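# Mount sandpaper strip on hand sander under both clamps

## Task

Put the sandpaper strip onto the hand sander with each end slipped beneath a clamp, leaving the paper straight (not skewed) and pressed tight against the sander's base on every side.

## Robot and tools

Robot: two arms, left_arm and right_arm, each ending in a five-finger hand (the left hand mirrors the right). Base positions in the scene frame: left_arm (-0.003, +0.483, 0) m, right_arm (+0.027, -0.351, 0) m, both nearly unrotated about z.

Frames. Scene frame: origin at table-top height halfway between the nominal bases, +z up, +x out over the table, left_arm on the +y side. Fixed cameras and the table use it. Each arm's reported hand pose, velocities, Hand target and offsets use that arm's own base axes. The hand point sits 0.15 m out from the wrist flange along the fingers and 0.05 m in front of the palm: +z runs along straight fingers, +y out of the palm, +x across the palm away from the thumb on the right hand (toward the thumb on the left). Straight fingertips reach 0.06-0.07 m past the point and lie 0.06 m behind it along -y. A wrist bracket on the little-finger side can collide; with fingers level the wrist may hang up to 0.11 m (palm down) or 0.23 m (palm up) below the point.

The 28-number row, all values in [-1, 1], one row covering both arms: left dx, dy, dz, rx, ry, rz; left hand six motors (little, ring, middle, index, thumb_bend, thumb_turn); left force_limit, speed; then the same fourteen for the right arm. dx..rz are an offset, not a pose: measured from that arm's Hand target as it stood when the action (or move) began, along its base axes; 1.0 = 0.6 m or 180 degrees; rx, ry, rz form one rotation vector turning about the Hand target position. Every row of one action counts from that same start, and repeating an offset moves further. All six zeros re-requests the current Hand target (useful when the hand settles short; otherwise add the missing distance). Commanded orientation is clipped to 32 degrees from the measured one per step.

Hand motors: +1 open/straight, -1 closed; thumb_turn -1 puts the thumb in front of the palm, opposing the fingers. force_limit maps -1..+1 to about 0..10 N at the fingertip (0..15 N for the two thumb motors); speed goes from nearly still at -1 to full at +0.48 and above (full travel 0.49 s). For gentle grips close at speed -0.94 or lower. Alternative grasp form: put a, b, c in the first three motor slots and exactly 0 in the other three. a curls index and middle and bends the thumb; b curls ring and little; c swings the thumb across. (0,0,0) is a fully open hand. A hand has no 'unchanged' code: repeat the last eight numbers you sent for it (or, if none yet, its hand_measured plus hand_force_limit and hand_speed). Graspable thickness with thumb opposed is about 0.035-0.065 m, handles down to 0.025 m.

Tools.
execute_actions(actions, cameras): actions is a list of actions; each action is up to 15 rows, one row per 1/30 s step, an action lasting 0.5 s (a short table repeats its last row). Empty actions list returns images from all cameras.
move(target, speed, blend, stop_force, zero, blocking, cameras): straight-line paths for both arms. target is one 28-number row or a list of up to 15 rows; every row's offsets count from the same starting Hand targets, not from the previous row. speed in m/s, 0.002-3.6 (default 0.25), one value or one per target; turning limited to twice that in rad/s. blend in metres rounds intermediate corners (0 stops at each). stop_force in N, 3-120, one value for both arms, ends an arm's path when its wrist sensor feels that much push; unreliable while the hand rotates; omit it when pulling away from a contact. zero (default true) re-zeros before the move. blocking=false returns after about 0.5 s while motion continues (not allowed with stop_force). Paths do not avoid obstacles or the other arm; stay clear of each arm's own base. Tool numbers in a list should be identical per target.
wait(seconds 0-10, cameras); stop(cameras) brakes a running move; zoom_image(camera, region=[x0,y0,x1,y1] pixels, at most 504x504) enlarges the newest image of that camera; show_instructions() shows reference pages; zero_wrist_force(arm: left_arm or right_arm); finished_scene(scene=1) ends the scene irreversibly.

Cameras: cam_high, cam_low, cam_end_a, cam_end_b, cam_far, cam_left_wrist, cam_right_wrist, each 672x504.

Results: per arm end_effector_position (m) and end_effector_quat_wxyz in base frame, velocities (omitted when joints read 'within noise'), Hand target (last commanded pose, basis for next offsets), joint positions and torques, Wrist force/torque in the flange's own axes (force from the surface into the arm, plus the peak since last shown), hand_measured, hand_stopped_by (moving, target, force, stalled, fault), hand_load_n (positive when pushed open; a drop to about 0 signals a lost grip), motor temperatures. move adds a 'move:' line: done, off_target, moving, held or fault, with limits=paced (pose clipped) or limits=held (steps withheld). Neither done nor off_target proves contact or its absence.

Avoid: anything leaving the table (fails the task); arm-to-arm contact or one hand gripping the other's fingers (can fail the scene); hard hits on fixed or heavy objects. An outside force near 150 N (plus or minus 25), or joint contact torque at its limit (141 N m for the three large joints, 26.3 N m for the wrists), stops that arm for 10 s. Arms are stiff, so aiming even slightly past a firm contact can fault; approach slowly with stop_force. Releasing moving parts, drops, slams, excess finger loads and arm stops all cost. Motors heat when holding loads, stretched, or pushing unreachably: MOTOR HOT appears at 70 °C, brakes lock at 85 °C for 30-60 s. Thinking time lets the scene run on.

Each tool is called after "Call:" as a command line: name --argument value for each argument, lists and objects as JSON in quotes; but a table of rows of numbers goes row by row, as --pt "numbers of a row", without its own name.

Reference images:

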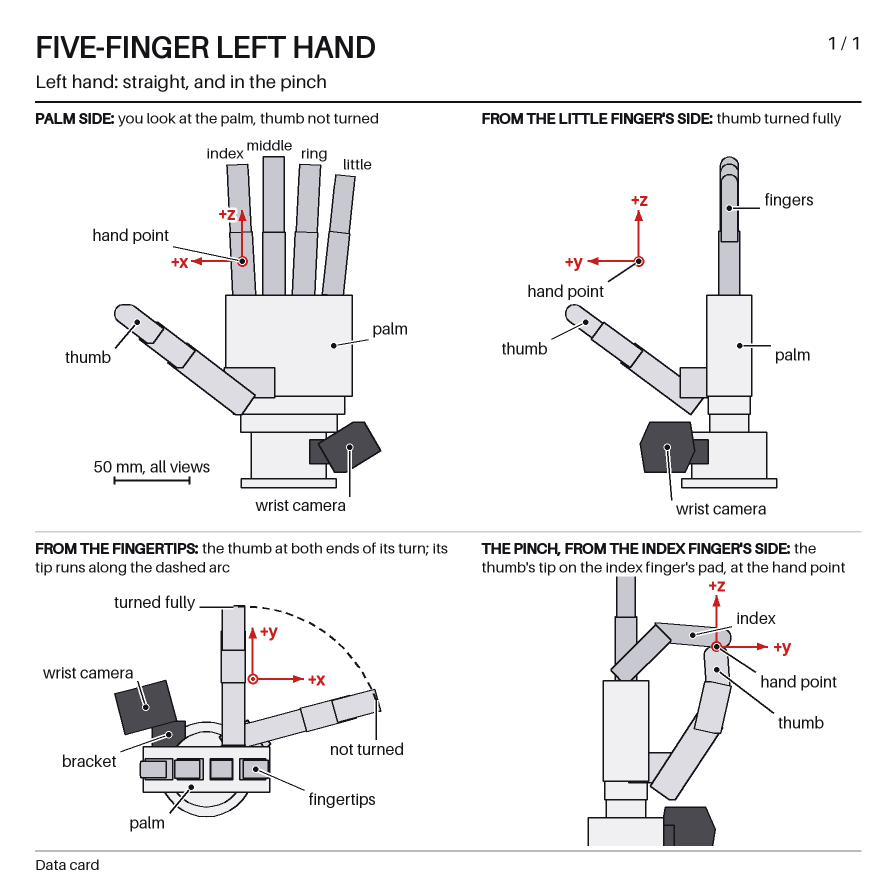

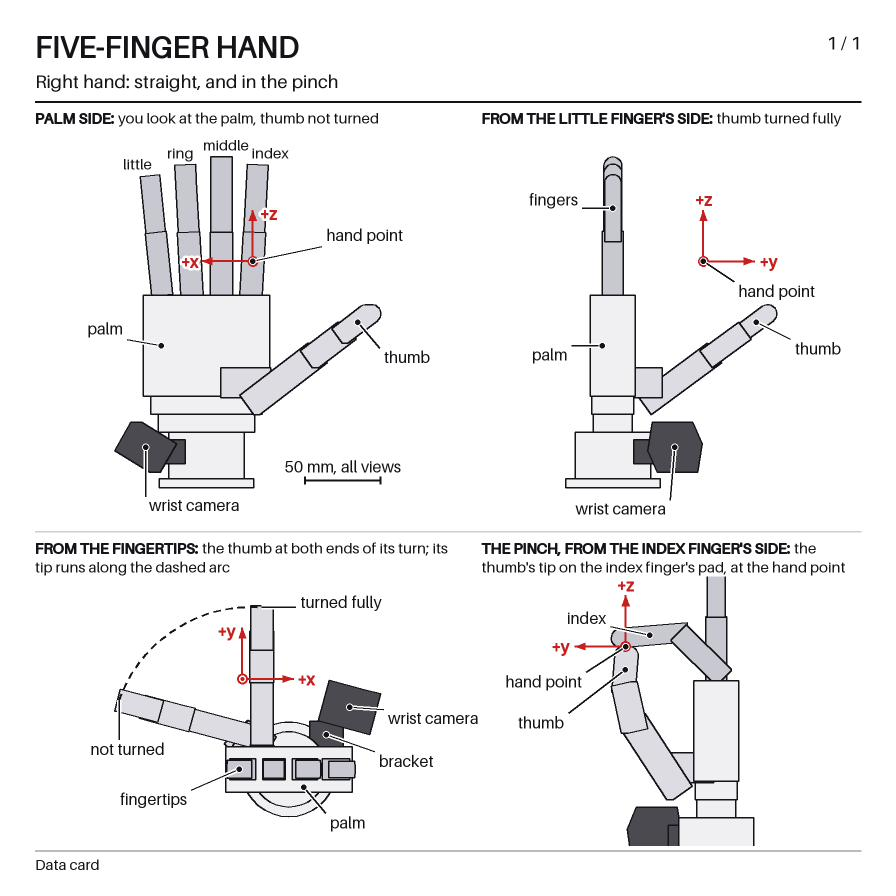

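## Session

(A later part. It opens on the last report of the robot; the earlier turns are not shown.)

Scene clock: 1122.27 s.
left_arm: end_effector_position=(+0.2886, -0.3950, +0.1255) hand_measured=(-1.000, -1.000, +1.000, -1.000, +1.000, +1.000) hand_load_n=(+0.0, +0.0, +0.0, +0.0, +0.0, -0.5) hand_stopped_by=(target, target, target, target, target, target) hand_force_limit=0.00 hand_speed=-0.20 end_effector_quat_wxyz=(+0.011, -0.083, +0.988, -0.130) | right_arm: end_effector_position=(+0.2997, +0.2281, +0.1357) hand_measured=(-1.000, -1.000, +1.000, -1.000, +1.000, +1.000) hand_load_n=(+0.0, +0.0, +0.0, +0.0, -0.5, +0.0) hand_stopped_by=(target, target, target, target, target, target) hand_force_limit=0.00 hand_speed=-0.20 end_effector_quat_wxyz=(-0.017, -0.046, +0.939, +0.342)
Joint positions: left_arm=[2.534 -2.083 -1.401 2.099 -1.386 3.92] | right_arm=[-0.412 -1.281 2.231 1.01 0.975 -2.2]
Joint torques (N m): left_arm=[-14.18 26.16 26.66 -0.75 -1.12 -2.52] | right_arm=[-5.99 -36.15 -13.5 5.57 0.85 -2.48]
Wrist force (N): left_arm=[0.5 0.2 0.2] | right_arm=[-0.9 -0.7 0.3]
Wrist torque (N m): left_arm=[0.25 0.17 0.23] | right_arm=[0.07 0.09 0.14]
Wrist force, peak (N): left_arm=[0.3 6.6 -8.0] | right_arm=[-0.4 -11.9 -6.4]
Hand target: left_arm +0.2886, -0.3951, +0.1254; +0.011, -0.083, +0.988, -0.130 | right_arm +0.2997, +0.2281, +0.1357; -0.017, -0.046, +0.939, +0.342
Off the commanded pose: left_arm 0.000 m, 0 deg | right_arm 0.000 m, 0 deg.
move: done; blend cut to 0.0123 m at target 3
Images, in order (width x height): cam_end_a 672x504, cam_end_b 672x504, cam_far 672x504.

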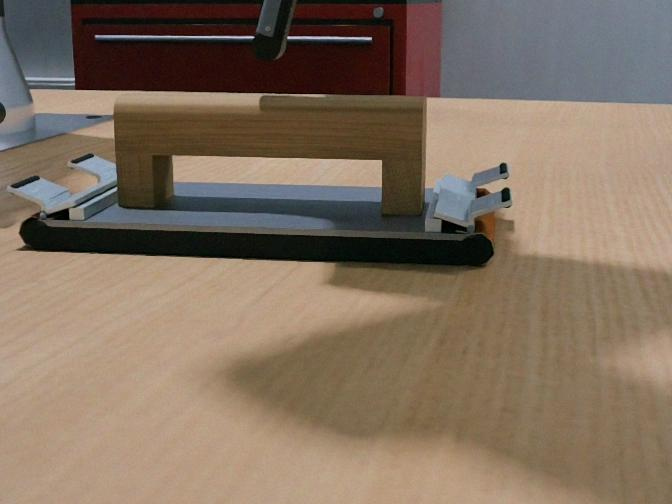

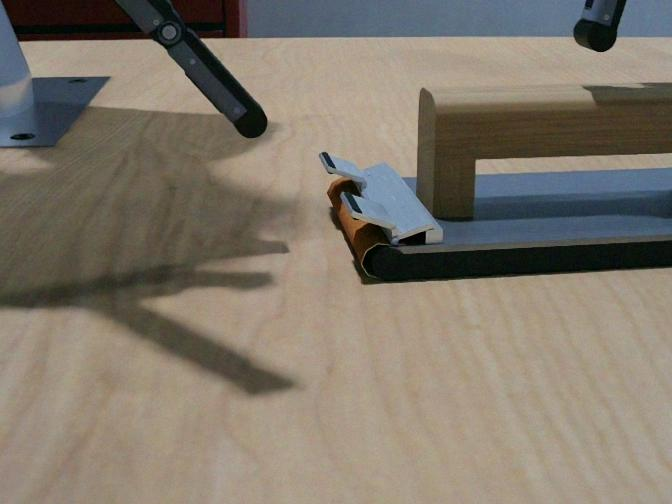

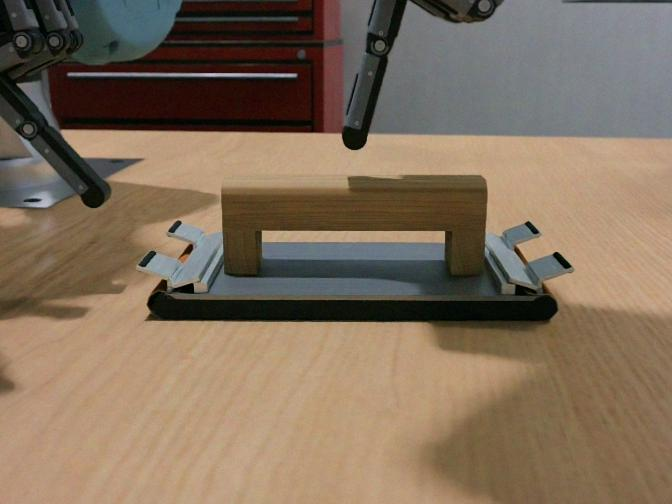

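Call:
move --target '[0,0,-0.05,0,0,0,-1,-1,1,-1,1,1,0,-0.2,0,0,0,0,0,0,-1,-1,1,-1,1,1,0,-0.2]' --speed 0.015 --stop_force 10 --cameras '["cam_far", "cam_end_a"]'

Scene clock: 1143.23 s.
left_arm: end_effector_position=(+0.2886, -0.3951, +0.1104) hand_measured=(-1.000, -1.000, +1.000, -1.000, +1.000, +1.000) hand_load_n=(+0.0, +0.0, +0.5, +0.0, +0.0, +0.0) hand_stopped_by=(target, target, target, target, target, target) hand_force_limit=0.00 hand_speed=-0.20 end_effector_quat_wxyz=(+0.011, -0.083, +0.988, -0.130) | right_arm: end_effector_position=(+0.2997, +0.2281, +0.1357) hand_measured=(-1.000, -1.000, +1.000, -1.000, +1.000, +1.000) hand_load_n=(+0.0, +0.0, +0.0, +0.0, +0.0, +0.0) hand_stopped_by=(target, target, target, target, target, target) hand_force_limit=0.00 hand_speed=-0.20 end_effector_quat_wxyz=(-0.017, -0.046, +0.939, +0.342)
Joint positions: left_arm=[2.533 -2.096 -1.422 2.132 -1.386 3.92] | right_arm=[-0.412 -1.281 2.231 1.01 0.975 -2.2]
Joint torques (N m): left_arm=[-11.52 40.88 23.95 -2.94 -1.09 -1.99] | right_arm=[-6.42 -36.78 -4.23 5.52 0.79 -2.65]
Wrist force (N): left_arm=[0.3 -2.3 -12.0] | right_arm=[-0.7 -0.9 0.3]
Wrist torque (N m): left_arm=[1.05 -0.16 0.28] | right_arm=[0.03 0.05 0.15]
Wrist force, peak (N): left_arm=[0.2 -4.2 -23.2] | right_arm=[-1.0 -1.1 0.6]
Hand target: left_arm +0.2886, -0.3951, +0.1104; +0.011, -0.083, +0.988, -0.130 (not the last commanded pose) | right_arm +0.2997, +0.2281, +0.1357; -0.017, -0.046, +0.939, +0.342
Off the commanded pose: left_arm 0.015 m, 0 deg | right_arm 0.000 m, 0 deg.
move: contact (left_arm)
Images, in order (width x height): cam_end_a 672x504, cam_far 672x504.

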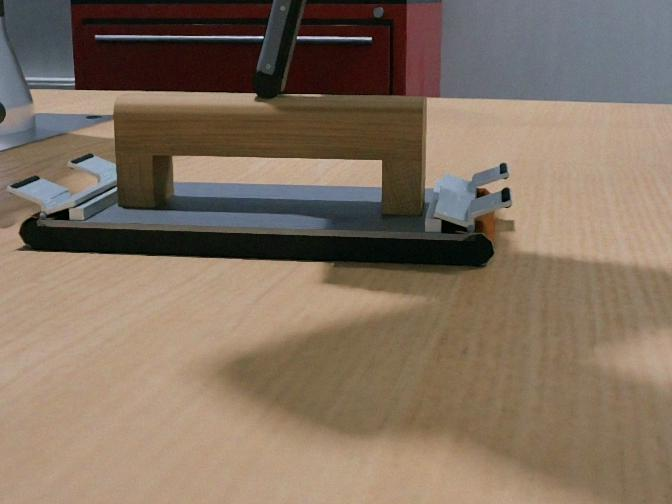

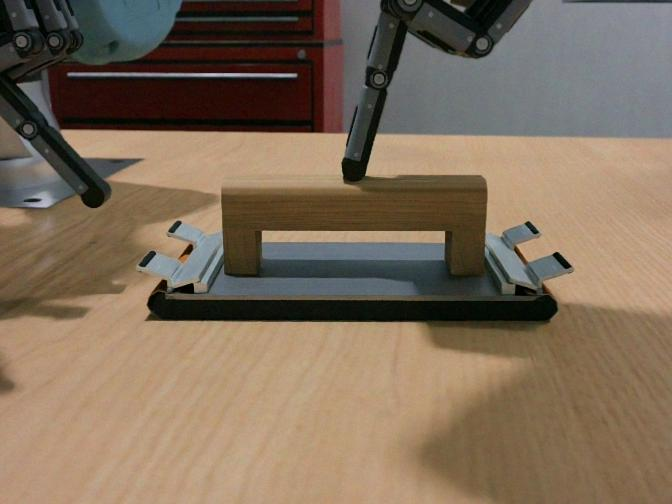

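Call:
move --target '[0,0,0,0,0,0,-1,-1,1,-1,1,1,0,-0.2,-0.002,0.0198,-0.0638,0,0,0,-1,1,1,1,1,1,0,-0.2]' --speed 0.04 --cameras '["cam_far", "cam_end_b"]'

Call:
zoom_image --camera "cam_end_b" --region '[240, 130, 440, 290]'

Call:
zoom_image --camera "cam_far" --region '[80, 190, 240, 330]'

Scene clock: 1162.33 s.
left_arm: end_effector_position=(+0.2886, -0.3951, +0.1104) hand_measured=(-1.000, -1.000, +1.000, -1.000, +1.000, +1.000) hand_load_n=(+0.0, +0.5, +0.5, +0.0, +0.0, +0.0) hand_stopped_by=(target, target, target, target, target, target) hand_force_limit=0.00 hand_speed=-0.20 end_effector_quat_wxyz=(+0.011, -0.083, +0.988, -0.130) | right_arm: end_effector_position=(+0.2985, +0.2400, +0.0975) hand_measured=(-1.000, +1.000, +1.000, +1.000, +1.000, +1.000) hand_load_n=(+0.0, +0.0, +0.0, +0.0, +0.0, +0.0) hand_stopped_by=(target, target, target, target, target, target) hand_force_limit=0.00 hand_speed=-0.20 end_effector_quat_wxyz=(-0.017, -0.046, +0.939, +0.342)
Joint positions: left_arm=[2.533 -2.096 -1.422 2.132 -1.386 3.92] | right_arm=[-0.371 -1.19 2.248 0.875 0.96 -2.154]
Joint torques (N m): left_arm=[-11.37 41.14 23.94 -2.84 -1.06 -1.88] | right_arm=[6.81 -12.54 0.82 0.82 -2.87 2.63]
Wrist force (N): left_arm=[0.3 -2.3 -12.0] | right_arm=[-1.0 -1.4 0.4]
Wrist torque (N m): left_arm=[1.04 -0.16 0.28] | right_arm=[-0.05 0.09 -0.02]
Wrist force, peak (N): left_arm=[0.0 -2.5 -12.3] | right_arm=[-1.1 -1.5 0.9]
Hand target: left_arm +0.2886, -0.3951, +0.1104; +0.011, -0.083, +0.988, -0.130 | right_arm +0.2985, +0.2400, +0.0974; -0.017, -0.046, +0.939, +0.342
Off the commanded pose: left_arm 0.000 m, 0 deg | right_arm 0.000 m, 0 deg.
move: done
Images, in order (width x height): cam_end_b 672x504, cam_far 672x504.

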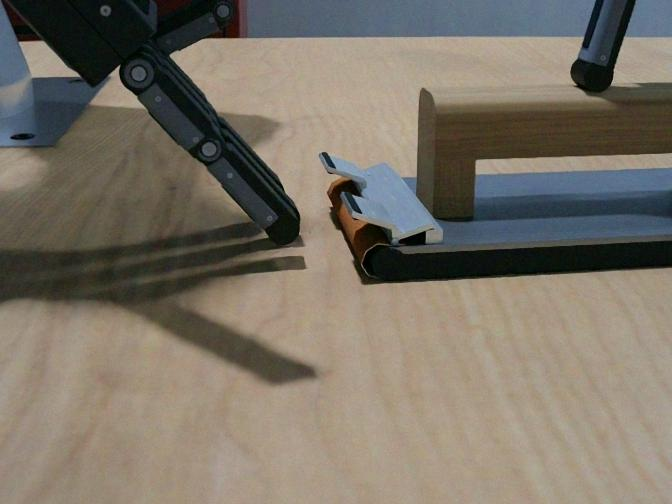

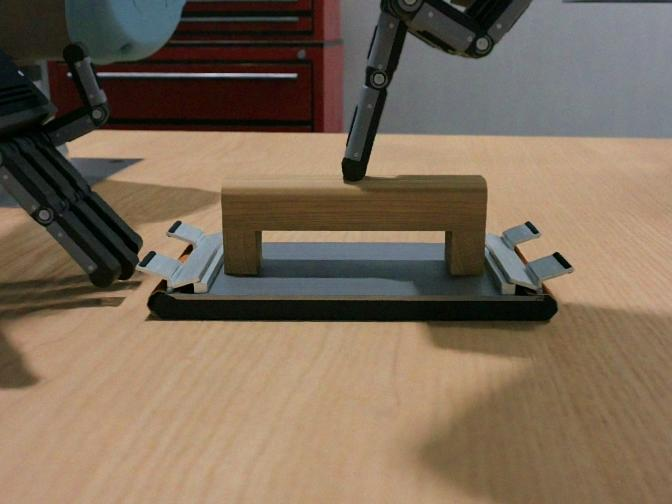

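Scaled by 2.520 from the camera's 672x504 image, which has a finer 960x720 frame.

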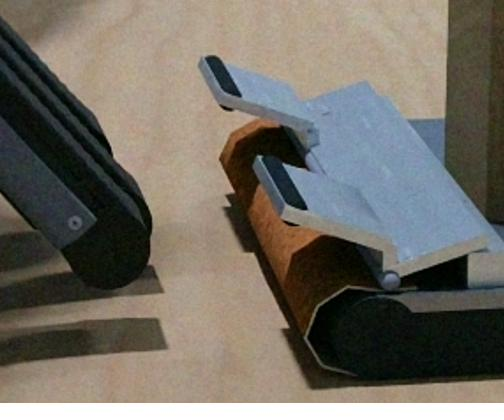

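Scaled by 3.150 from the camera's 672x504 image, which has a finer 960x720 frame.

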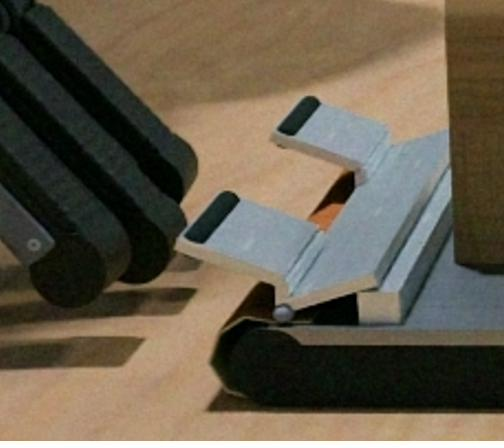

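Call:
execute_actions --actions '[]' --cameras '["cam_end_b","cam_far"]'

Call:
zoom_image --camera "cam_end_b" --region '[340, 220, 420, 290]'

Call:
zoom_image --camera "cam_far" --region '[105, 240, 235, 340]'

Scene clock: 1178.37 s.
left_arm: end_effector_position=(+0.2886, -0.3951, +0.1104) hand_measured=(-1.000, -1.000, +1.000, -1.000, +1.000, +1.000) hand_load_n=(+0.0, +0.0, +0.5, +0.0, -0.5, +0.0) hand_stopped_by=(target, target, target, target, target, target) hand_force_limit=0.00 hand_speed=-0.20 end_effector_quat_wxyz=(+0.011, -0.083, +0.988, -0.130) | right_arm: end_effector_position=(+0.2985, +0.2400, +0.0974) hand_measured=(-1.000, +1.000, +1.000, +1.000, +1.000, +1.000) hand_load_n=(+0.0, +0.0, +0.0, +0.0, +0.0, +0.0) hand_stopped_by=(target, target, target, target, target, target) hand_force_limit=0.00 hand_speed=-0.20 end_effector_quat_wxyz=(-0.017, -0.046, +0.939, +0.342)
Joint positions: left_arm=[2.533 -2.096 -1.422 2.132 -1.386 3.92] | right_arm=[-0.371 -1.189 2.248 0.874 0.96 -2.154]
Joint velocities: within noise
Joint torques (N m): left_arm=[-11.74 40.86 23.91 -2.85 -1.09 -1.97] | right_arm=[6.25 -11.87 0.02 0.88 -2.78 2.64]
Motor temperatures (°C): left_arm=[23 26 25 27 29 26] | right_arm=[25 24 25 33 28 33]
Wrist force (N): left_arm=[0.0 -2.2 -11.9] | right_arm=[-1.0 -1.2 0.5]
Wrist torque (N m): left_arm=[1.05 -0.12 0.25] | right_arm=[-0.03 0.08 -0.01]
Wrist force, peak (N): left_arm=[0.1 -2.5 -12.6] | right_arm=[-1.2 -1.3 0.7]
Hand target: left_arm +0.2886, -0.3951, +0.1104; +0.011, -0.083, +0.988, -0.130 | right_arm +0.2985, +0.2400, +0.0974; -0.017, -0.046, +0.939, +0.342
Off the commanded pose: left_arm 0.000 m, 0 deg | right_arm 0.000 m, 0 deg.
Images, in order (width x height): cam_end_b 672x504, cam_far 672x504.

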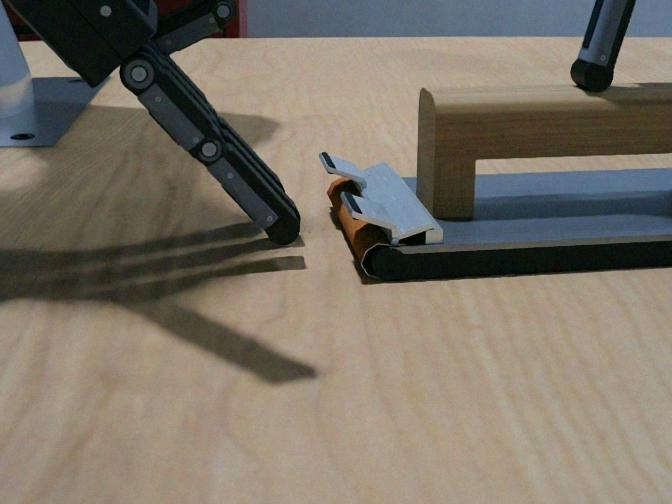

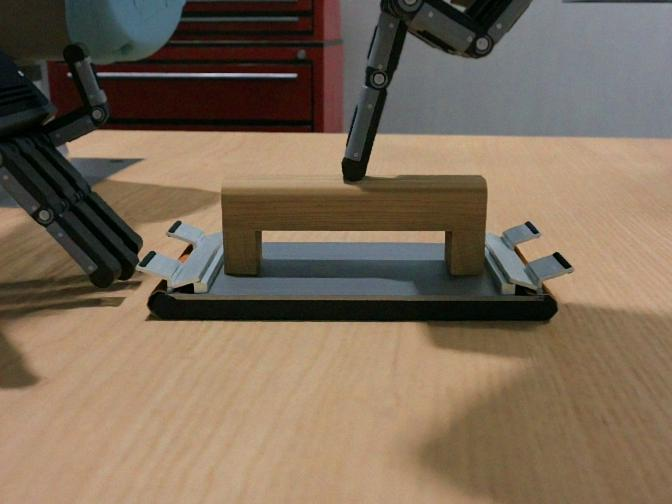

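Scaled by 6.300 from the camera's 672x504 image, which has a finer 960x720 frame.

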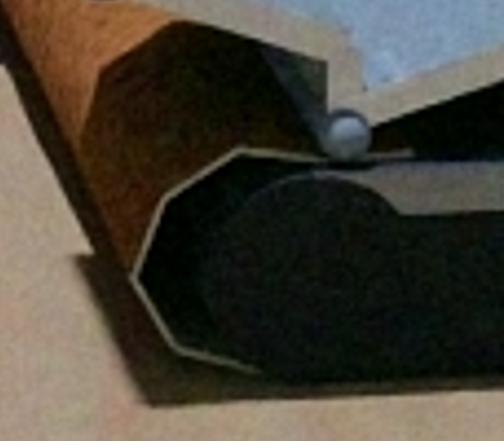

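Scaled by 3.877 from the camera's 672x504 image, which has a finer 960x720 frame.

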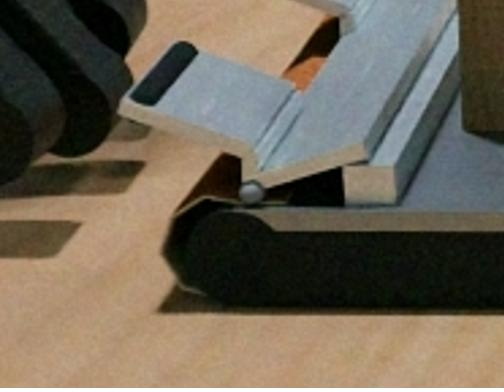

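Call:
move --target '[0,0,0,0,0,0,-1,-1,1,-1,1,1,0,-0.2,-0.00267,0.02833,0,0,0,0,-1,1,1,1,1,1,0,-0.2]' --speed 0.03 --stop_force 4 --cameras '["cam_end_b","cam_far"]'

Call:
zoom_image --camera "cam_end_b" --region '[300, 140, 450, 290]'

Call:
zoom_image --camera "cam_far" --region '[105, 210, 235, 330]'

Scene clock: 1191.03 s.
left_arm: end_effector_position=(+0.2886, -0.3951, +0.1104) hand_measured=(-1.000, -1.000, +1.000, -1.000, +1.000, +1.000) hand_load_n=(+0.0, +0.0, +0.5, +0.0, +0.0, +0.0) hand_stopped_by=(target, target, target, target, target, target) hand_force_limit=0.00 hand_speed=-0.20 end_effector_quat_wxyz=(+0.011, -0.083, +0.988, -0.130) | right_arm: end_effector_position=(+0.2969, +0.2570, +0.0974) hand_measured=(-1.000, +1.000, +1.000, +1.000, +1.000, +1.000) hand_load_n=(+0.0, +0.0, +0.0, +0.0, +0.0, +0.0) hand_stopped_by=(target, target, target, target, target, target) hand_force_limit=0.00 hand_speed=-0.20 end_effector_quat_wxyz=(-0.017, -0.046, +0.939, +0.342)
Joint positions: left_arm=[2.533 -2.096 -1.422 2.132 -1.386 3.92] | right_arm=[-0.311 -1.196 2.241 0.848 0.94 -2.084]
Joint torques (N m): left_arm=[-11.49 40.68 23.91 -2.76 -1 -1.9] | right_arm=[6.15 -38.58 -16.35 0.96 -2.96 2.53]
Wrist force (N): left_arm=[0.4 -2.3 -12.1] | right_arm=[-1.3 -1.1 0.2]
Wrist torque (N m): left_arm=[1.05 -0.18 0.28] | right_arm=[0.02 0.13 -0.02]
Wrist force, peak (N): left_arm=[0.0 -2.7 -12.4] | right_arm=[-1.3 -1.5 0.3]
Hand target: left_arm +0.2886, -0.3951, +0.1104; +0.011, -0.083, +0.988, -0.130 | right_arm +0.2969, +0.2570, +0.0974; -0.017, -0.046, +0.939, +0.342
Off the commanded pose: left_arm 0.000 m, 0 deg | right_arm 0.000 m, 0 deg.
move: done
Images, in order (width x height): cam_end_b 672x504, cam_far 672x504.

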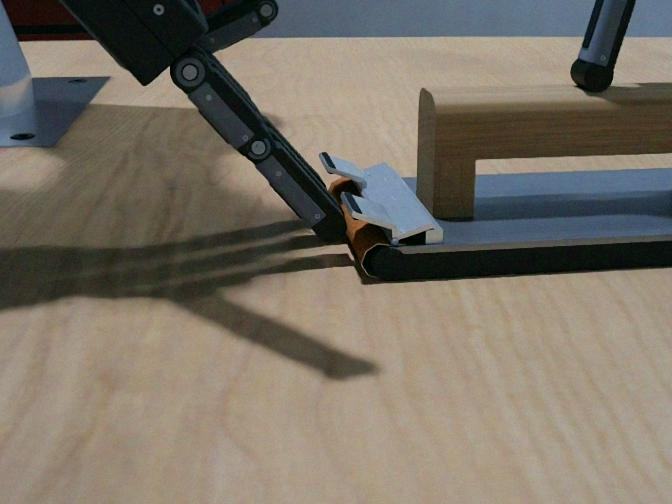

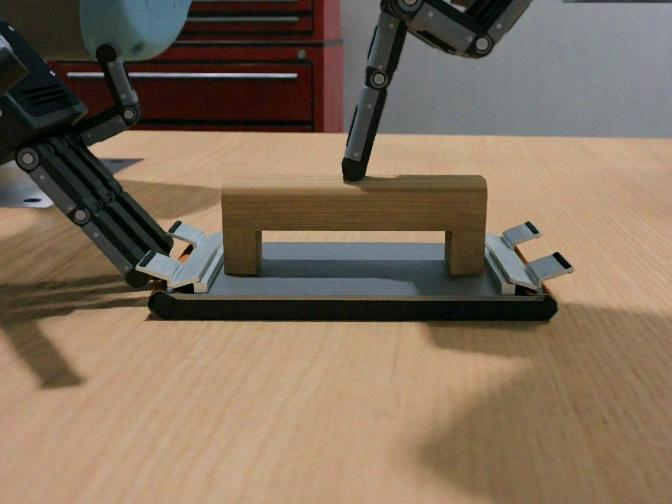

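Scaled by 3.360 from the camera's 672x504 image, which has a finer 960x720 frame.

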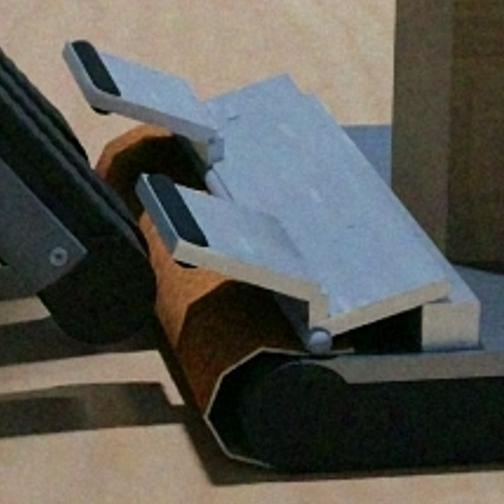

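Scaled by 3.877 from the camera's 672x504 image, which has a finer 960x720 frame.

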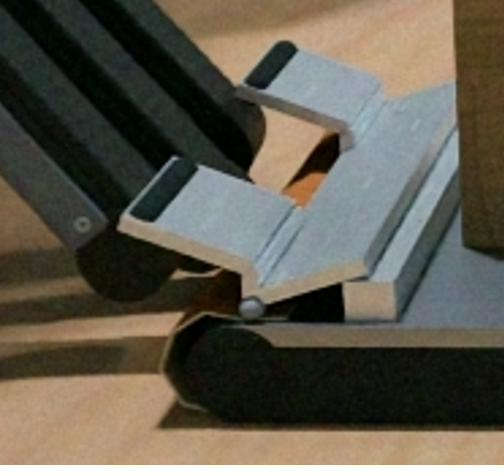

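Call:
move --target '[0,0,0,0,0,0,-1,-1,1,-1,1,1,0,-0.2,-0.0007,0.0072,0,0,0,0,-1,1,1,1,1,1,0,-0.2]' --speed 0.01 --stop_force 4 --cameras '["cam_end_b","cam_far"]'

Call:
zoom_image --camera "cam_end_b" --region '[300, 140, 450, 290]'

Call:
zoom_image --camera "cam_far" --region '[105, 210, 235, 330]'

Scene clock: 1216.67 s.
left_arm: end_effector_position=(+0.2886, -0.3951, +0.1104) hand_measured=(-1.000, -1.000, +1.000, -1.000, +1.000, +1.000) hand_load_n=(+0.0, +0.0, +0.0, +0.0, +0.0, +0.0) hand_stopped_by=(target, target, target, target, target, target) hand_force_limit=0.00 hand_speed=-0.20 end_effector_quat_wxyz=(+0.011, -0.083, +0.988, -0.130) | right_arm: end_effector_position=(+0.2966, +0.2594, +0.0974) hand_measured=(-1.000, +1.000, +1.000, +1.000, +1.000, +1.000) hand_load_n=(+0.0, +0.0, +0.5, +0.0, +0.0, +0.0) hand_stopped_by=(target, target, target, target, target, target) hand_force_limit=0.00 hand_speed=-0.20 end_effector_quat_wxyz=(-0.017, -0.046, +0.939, +0.342)
Joint positions: left_arm=[2.533 -2.096 -1.422 2.132 -1.386 3.92] | right_arm=[-0.302 -1.197 2.239 0.844 0.937 -2.074]
Joint torques (N m): left_arm=[-11.64 40.62 23.84 -2.81 -1.03 -1.77] | right_arm=[-5.66 -12.49 1.03 5.78 -0.07 -2.61]
Wrist force (N): left_arm=[0.1 -2.3 -12.3] | right_arm=[-1.0 -4.7 -1.8]
Wrist torque (N m): left_arm=[1.02 -0.14 0.27] | right_arm=[0.20 0.15 0.05]
Wrist force, peak (N): left_arm=[0.2 -2.1 -12.4] | right_arm=[-1.3 -5.7 -1.7]
Hand target: left_arm +0.2886, -0.3951, +0.1104; +0.011, -0.083, +0.988, -0.130 | right_arm +0.2966, +0.2594, +0.0974; -0.017, -0.046, +0.939, +0.342 (not the last commanded pose)
Off the commanded pose: left_arm 0.000 m, 0 deg | right_arm 0.002 m, 0 deg.
move: contact (right_arm)
Images, in order (width x height): cam_end_b 672x504, cam_far 672x504.

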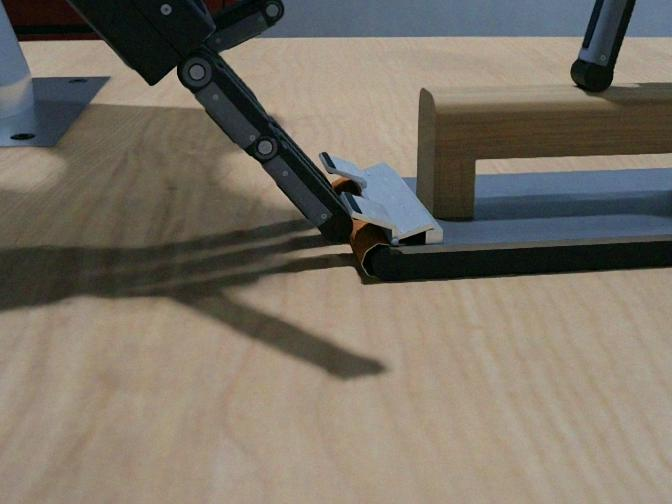

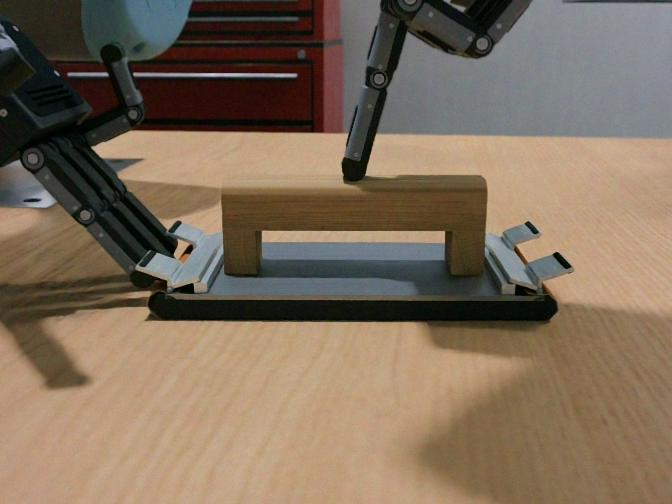

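Scaled by 3.360 from the camera's 672x504 image, which has a finer 960x720 frame.

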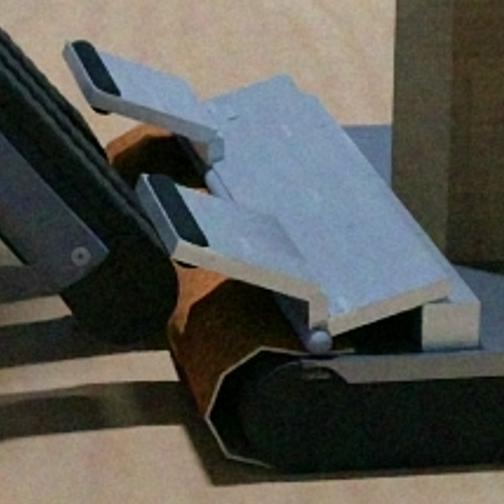

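Scaled by 3.877 from the camera's 672x504 image, which has a finer 960x720 frame.

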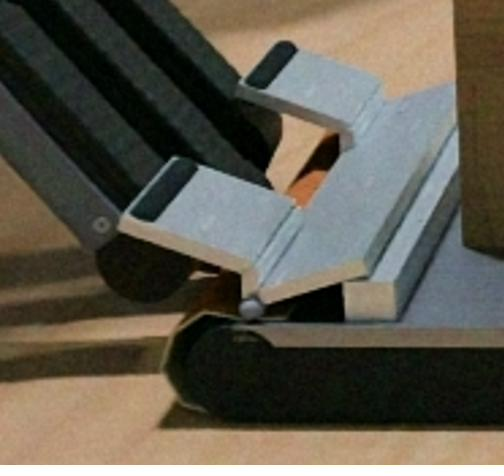

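Call:
move --target '[0,0,0,0,0,0,-1,-1,1,-1,1,1,0,-0.2,0,0,0,0,0,0,-1,0.95,1,0.95,1,1,0.2,-0.6]' --cameras '["cam_end_b","cam_far"]'

Call:
zoom_image --camera "cam_end_b" --region '[300, 140, 450, 290]'

Call:
zoom_image --camera "cam_far" --region '[105, 210, 235, 330]'

Scene clock: 1223.73 s.
left_arm: end_effector_position=(+0.2886, -0.3951, +0.1104) hand_measured=(-1.000, -1.000, +1.000, -1.000, +1.000, +1.000) hand_load_n=(+0.0, +0.0, +0.0, +0.0, +0.0, +0.0) hand_stopped_by=(target, target, target, target, target, target) hand_force_limit=0.00 hand_speed=-0.20 end_effector_quat_wxyz=(+0.011, -0.083, +0.988, -0.130) | right_arm: end_effector_position=(+0.2966, +0.2593, +0.0974) hand_measured=(-1.000, +0.952, +1.000, +0.968, +1.000, +1.000) hand_load_n=(+0.0, +7.5, +0.5, +3.5, +0.0, +0.0) hand_stopped_by=(target, force, target, force, target, target) hand_force_limit=0.20 hand_speed=-0.60 end_effector_quat_wxyz=(-0.017, -0.046, +0.939, +0.342)
Joint positions: left_arm=[2.533 -2.096 -1.422 2.132 -1.386 3.92] | right_arm=[-0.302 -1.197 2.239 0.844 0.937 -2.074]
Joint torques (N m): left_arm=[-11.43 40.78 24.1 -2.33 -1 -1.76] | right_arm=[-0.66 -13.78 1.06 5.28 -5.32 -2.49]
Wrist force (N): left_arm=[0.1 -1.2 -12.6] | right_arm=[-0.8 -13.1 -1.2]
Wrist torque (N m): left_arm=[1.00 -0.20 0.24] | right_arm=[0.11 0.16 -0.18]
Wrist force, peak (N): left_arm=[-0.3 -1.1 -13.1] | right_arm=[-0.8 -13.2 -1.2]
Hand target: left_arm +0.2886, -0.3951, +0.1104; +0.011, -0.083, +0.988, -0.130 | right_arm +0.2966, +0.2594, +0.0974; -0.017, -0.046, +0.939, +0.342
Off the commanded pose: left_arm 0.000 m, 0 deg | right_arm 0.000 m, 0 deg.
move: done
Images, in order (width x height): cam_end_b 672x504, cam_far 672x504.

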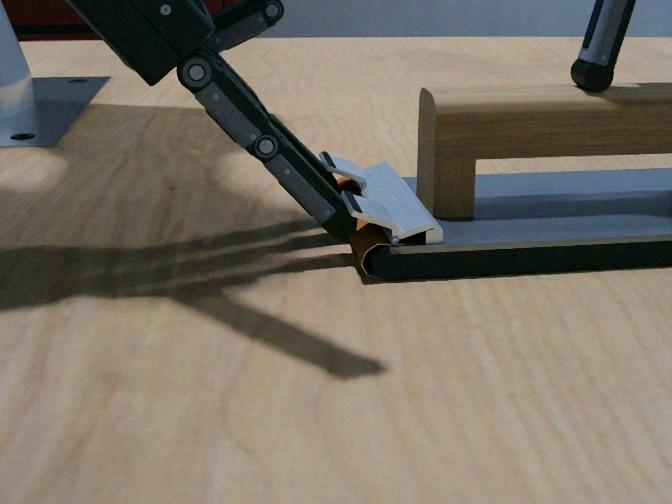

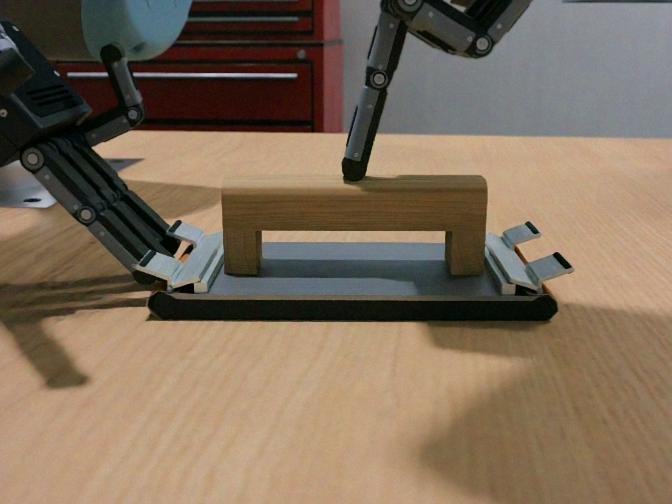

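Scaled by 3.360 from the camera's 672x504 image, which has a finer 960x720 frame.

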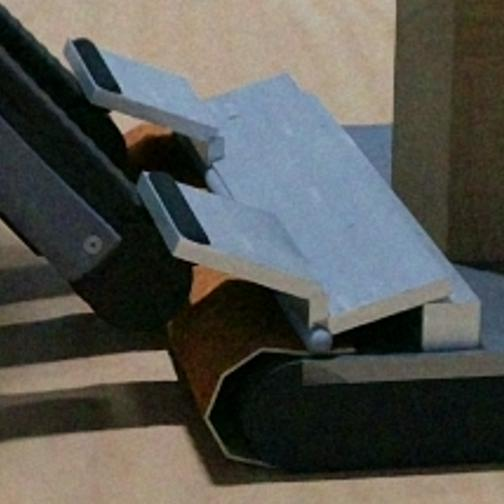

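Scaled by 3.877 from the camera's 672x504 image, which has a finer 960x720 frame.

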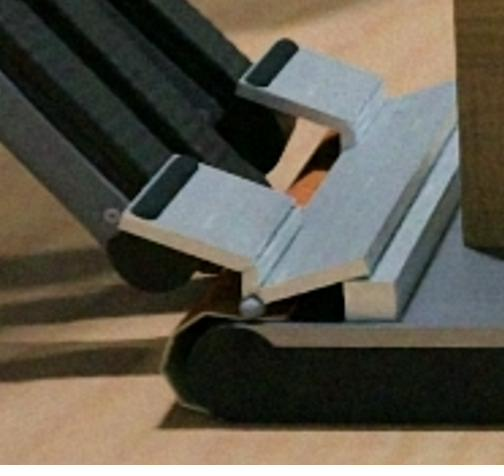

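Call:
move --target '[0,0,0,0,0,0,-1,-1,1,-1,1,1,0,-0.2,0,0,0,0,0,0,-1,0.935,1,0.935,1,1,0.6,-0.8]' --cameras '["cam_end_b","cam_far"]'

Call:
zoom_image --camera "cam_end_b" --region '[300, 140, 450, 290]'

Call:
zoom_image --camera "cam_far" --region '[105, 210, 235, 330]'

Scene clock: 1236.47 s.
left_arm: end_effector_position=(+0.2886, -0.3951, +0.1104) hand_measured=(-1.000, -1.000, +1.000, -1.000, +1.000, +1.000) hand_load_n=(+0.0, +0.0, -2.0, +0.0, +0.0, +0.0) hand_stopped_by=(target, target, target, target, target, target) hand_force_limit=0.00 hand_speed=-0.20 end_effector_quat_wxyz=(+0.011, -0.083, +0.988, -0.130) | right_arm: end_effector_position=(+0.2966, +0.2594, +0.0974) hand_measured=(-1.000, +0.940, +1.000, +0.952, +1.000, +1.000) hand_load_n=(+0.5, +10.5, +0.0, +8.0, +0.0, +0.0) hand_stopped_by=(target, force, target, force, target, target) hand_force_limit=0.60 hand_speed=-0.80 end_effector_quat_wxyz=(-0.017, -0.046, +0.939, +0.342)
Joint positions: left_arm=[2.533 -2.096 -1.422 2.132 -1.386 3.92] | right_arm=[-0.302 -1.197 2.239 0.844 0.937 -2.074]
Joint torques (N m): left_arm=[-11.68 37.01 23.86 -0.1 -0.01 -1.8] | right_arm=[7.9 -26.73 -0.41 3.9 -5.23 -2.52]
Wrist force (N): left_arm=[-0.5 1.3 -16.5] | right_arm=[-0.3 -18.4 0.8]
Wrist torque (N m): left_arm=[1.16 -0.25 0.14] | right_arm=[0.03 0.15 -0.24]
Wrist force, peak (N): left_arm=[-0.7 1.2 -17.2] | right_arm=[-0.4 -19.4 -0.2]
Hand target: left_arm +0.2886, -0.3951, +0.1104; +0.011, -0.083, +0.988, -0.130 | right_arm +0.2966, +0.2594, +0.0974; -0.017, -0.046, +0.939, +0.342
Off the commanded pose: left_arm 0.000 m, 0 deg | right_arm 0.000 m, 0 deg.
move: done
Images, in order (width x height): cam_end_b 672x504, cam_far 672x504.

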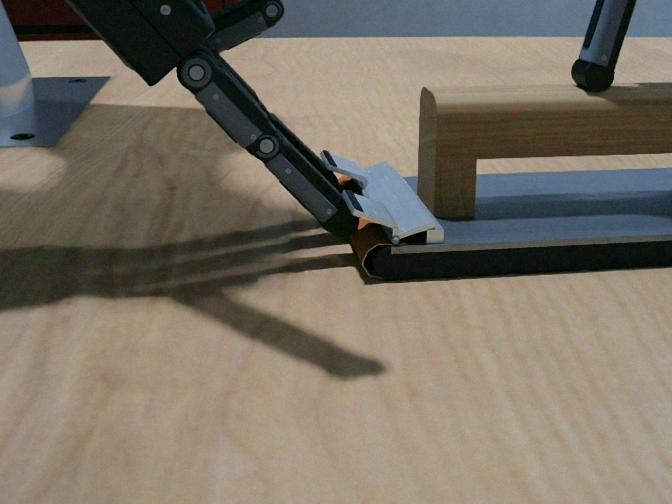

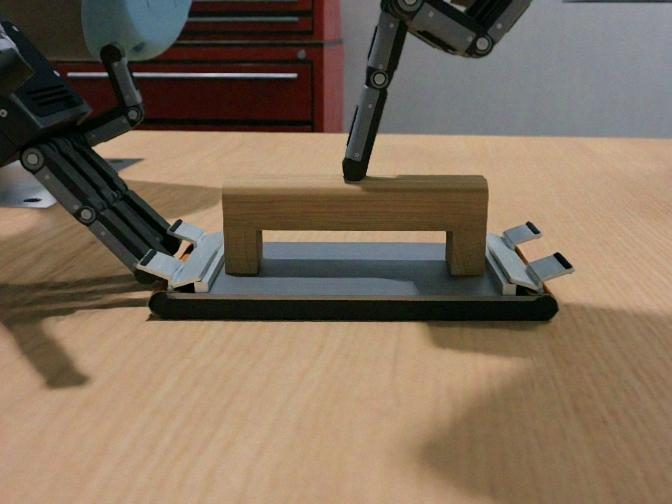

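Scaled by 3.360 from the camera's 672x504 image, which has a finer 960x720 frame.

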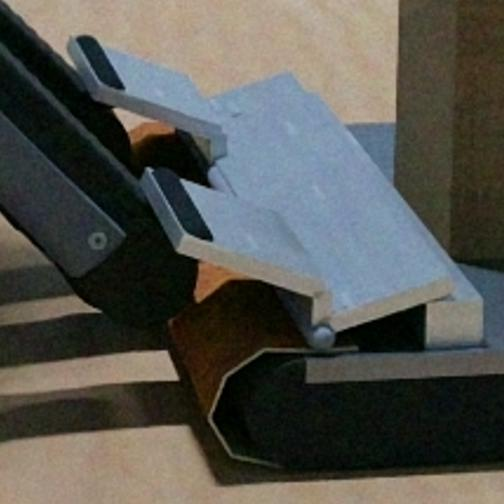

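Scaled by 3.877 from the camera's 672x504 image, which has a finer 960x720 frame.

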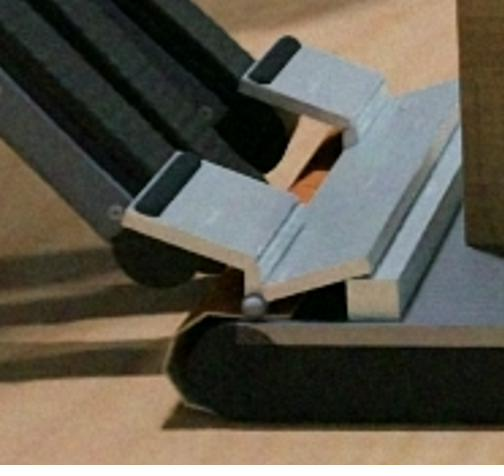

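Call:
move --target '[0,0,0,0,0,0,-1,-1,1,-1,1,1,0,-0.2,0,0,0,0,0,0,-1,0.92,1,0.92,1,1,0.9,-0.8]' --cameras '["cam_end_b","cam_far"]'

Call:
zoom_image --camera "cam_end_b" --region '[300, 140, 450, 290]'

Call:
zoom_image --camera "cam_far" --region '[105, 210, 235, 330]'

Scene clock: 1252.63 s.
left_arm: end_effector_position=(+0.2886, -0.3951, +0.1104) hand_measured=(-1.000, -1.000, +1.000, -1.000, +1.000, +1.000) hand_load_n=(+0.0, +0.0, -3.5, +0.0, +0.0, +0.0) hand_stopped_by=(target, target, target, target, target, target) hand_force_limit=0.00 hand_speed=-0.20 end_effector_quat_wxyz=(+0.011, -0.083, +0.988, -0.130) | right_arm: end_effector_position=(+0.2966, +0.2594, +0.0974) hand_measured=(-1.000, +0.940, +1.000, +0.940, +1.000, +1.000) hand_load_n=(+0.0, +7.5, +0.0, +15.5, +0.0, +0.0) hand_stopped_by=(target, force, target, force, target, target) hand_force_limit=0.90 hand_speed=-0.80 end_effector_quat_wxyz=(-0.017, -0.046, +0.939, +0.342)
Joint positions: left_arm=[2.533 -2.096 -1.422 2.132 -1.386 3.92] | right_arm=[-0.302 -1.197 2.239 0.844 0.937 -2.074]
Joint torques (N m): left_arm=[-11.88 26.33 22.01 0.68 1.59 -1.8] | right_arm=[7.53 -39.7 -2.58 6.97 -5.53 -2.58]
Wrist force (N): left_arm=[0.4 1.8 -19.4] | right_arm=[-1.6 -21.0 0.2]
Wrist torque (N m): left_arm=[1.24 -0.35 0.20] | right_arm=[0.16 0.13 -0.19]
Wrist force, peak (N): left_arm=[0.3 1.9 -19.7] | right_arm=[-1.3 -21.7 -0.4]
Hand target: left_arm +0.2886, -0.3951, +0.1104; +0.011, -0.083, +0.988, -0.130 | right_arm +0.2966, +0.2594, +0.0974; -0.017, -0.046, +0.939, +0.342
Off the commanded pose: left_arm 0.000 m, 0 deg | right_arm 0.000 m, 0 deg.
move: done
Images, in order (width x height): cam_end_b 672x504, cam_far 672x504.

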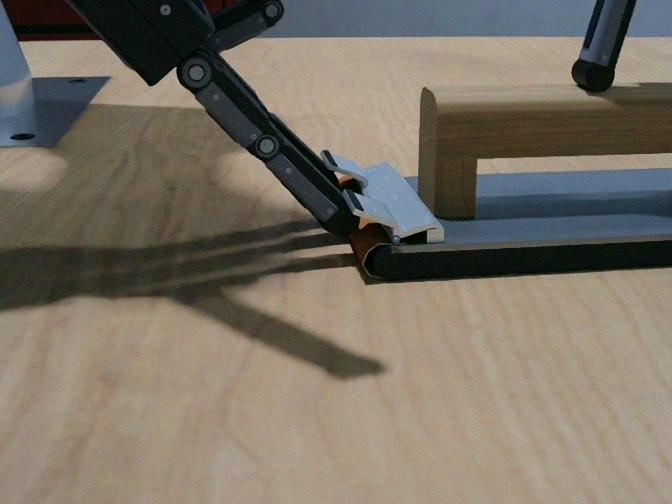

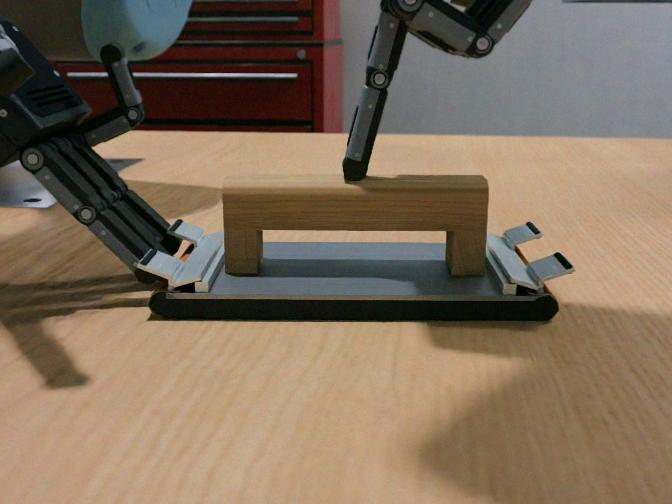

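Scaled by 3.360 from the camera's 672x504 image, which has a finer 960x720 frame.

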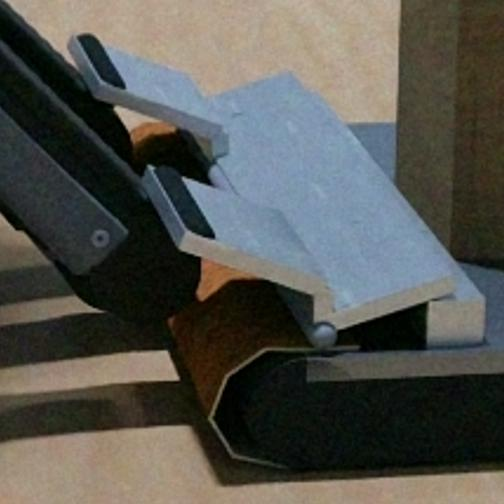

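Scaled by 3.877 from the camera's 672x504 image, which has a finer 960x720 frame.

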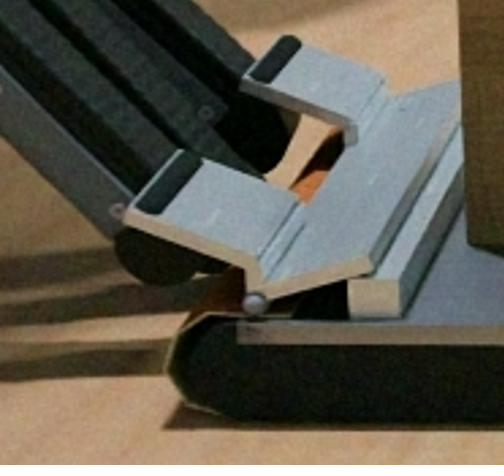

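Call:
zoom_image --camera "cam_end_b" --region '[340, 220, 420, 290]'

Call:
zoom_image --camera "cam_far" --region '[135, 270, 205, 330]'

Scaled by 6.300 from the camera's 672x504 image, which has a finer 960x720 frame.

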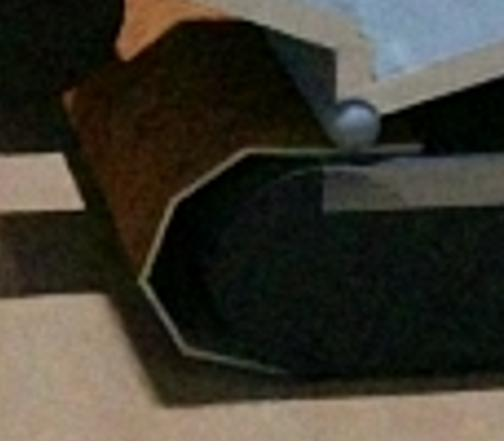

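Scaled by 7.200 from the camera's 672x504 image, which has a finer 960x720 frame.

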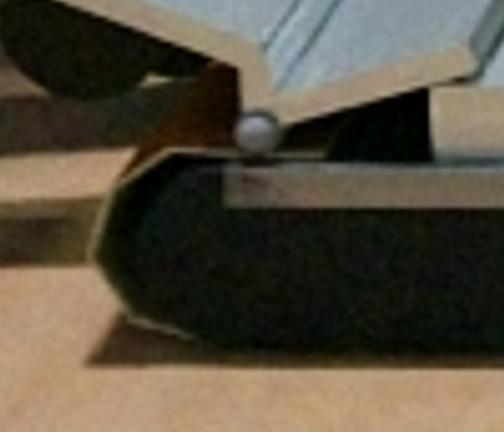

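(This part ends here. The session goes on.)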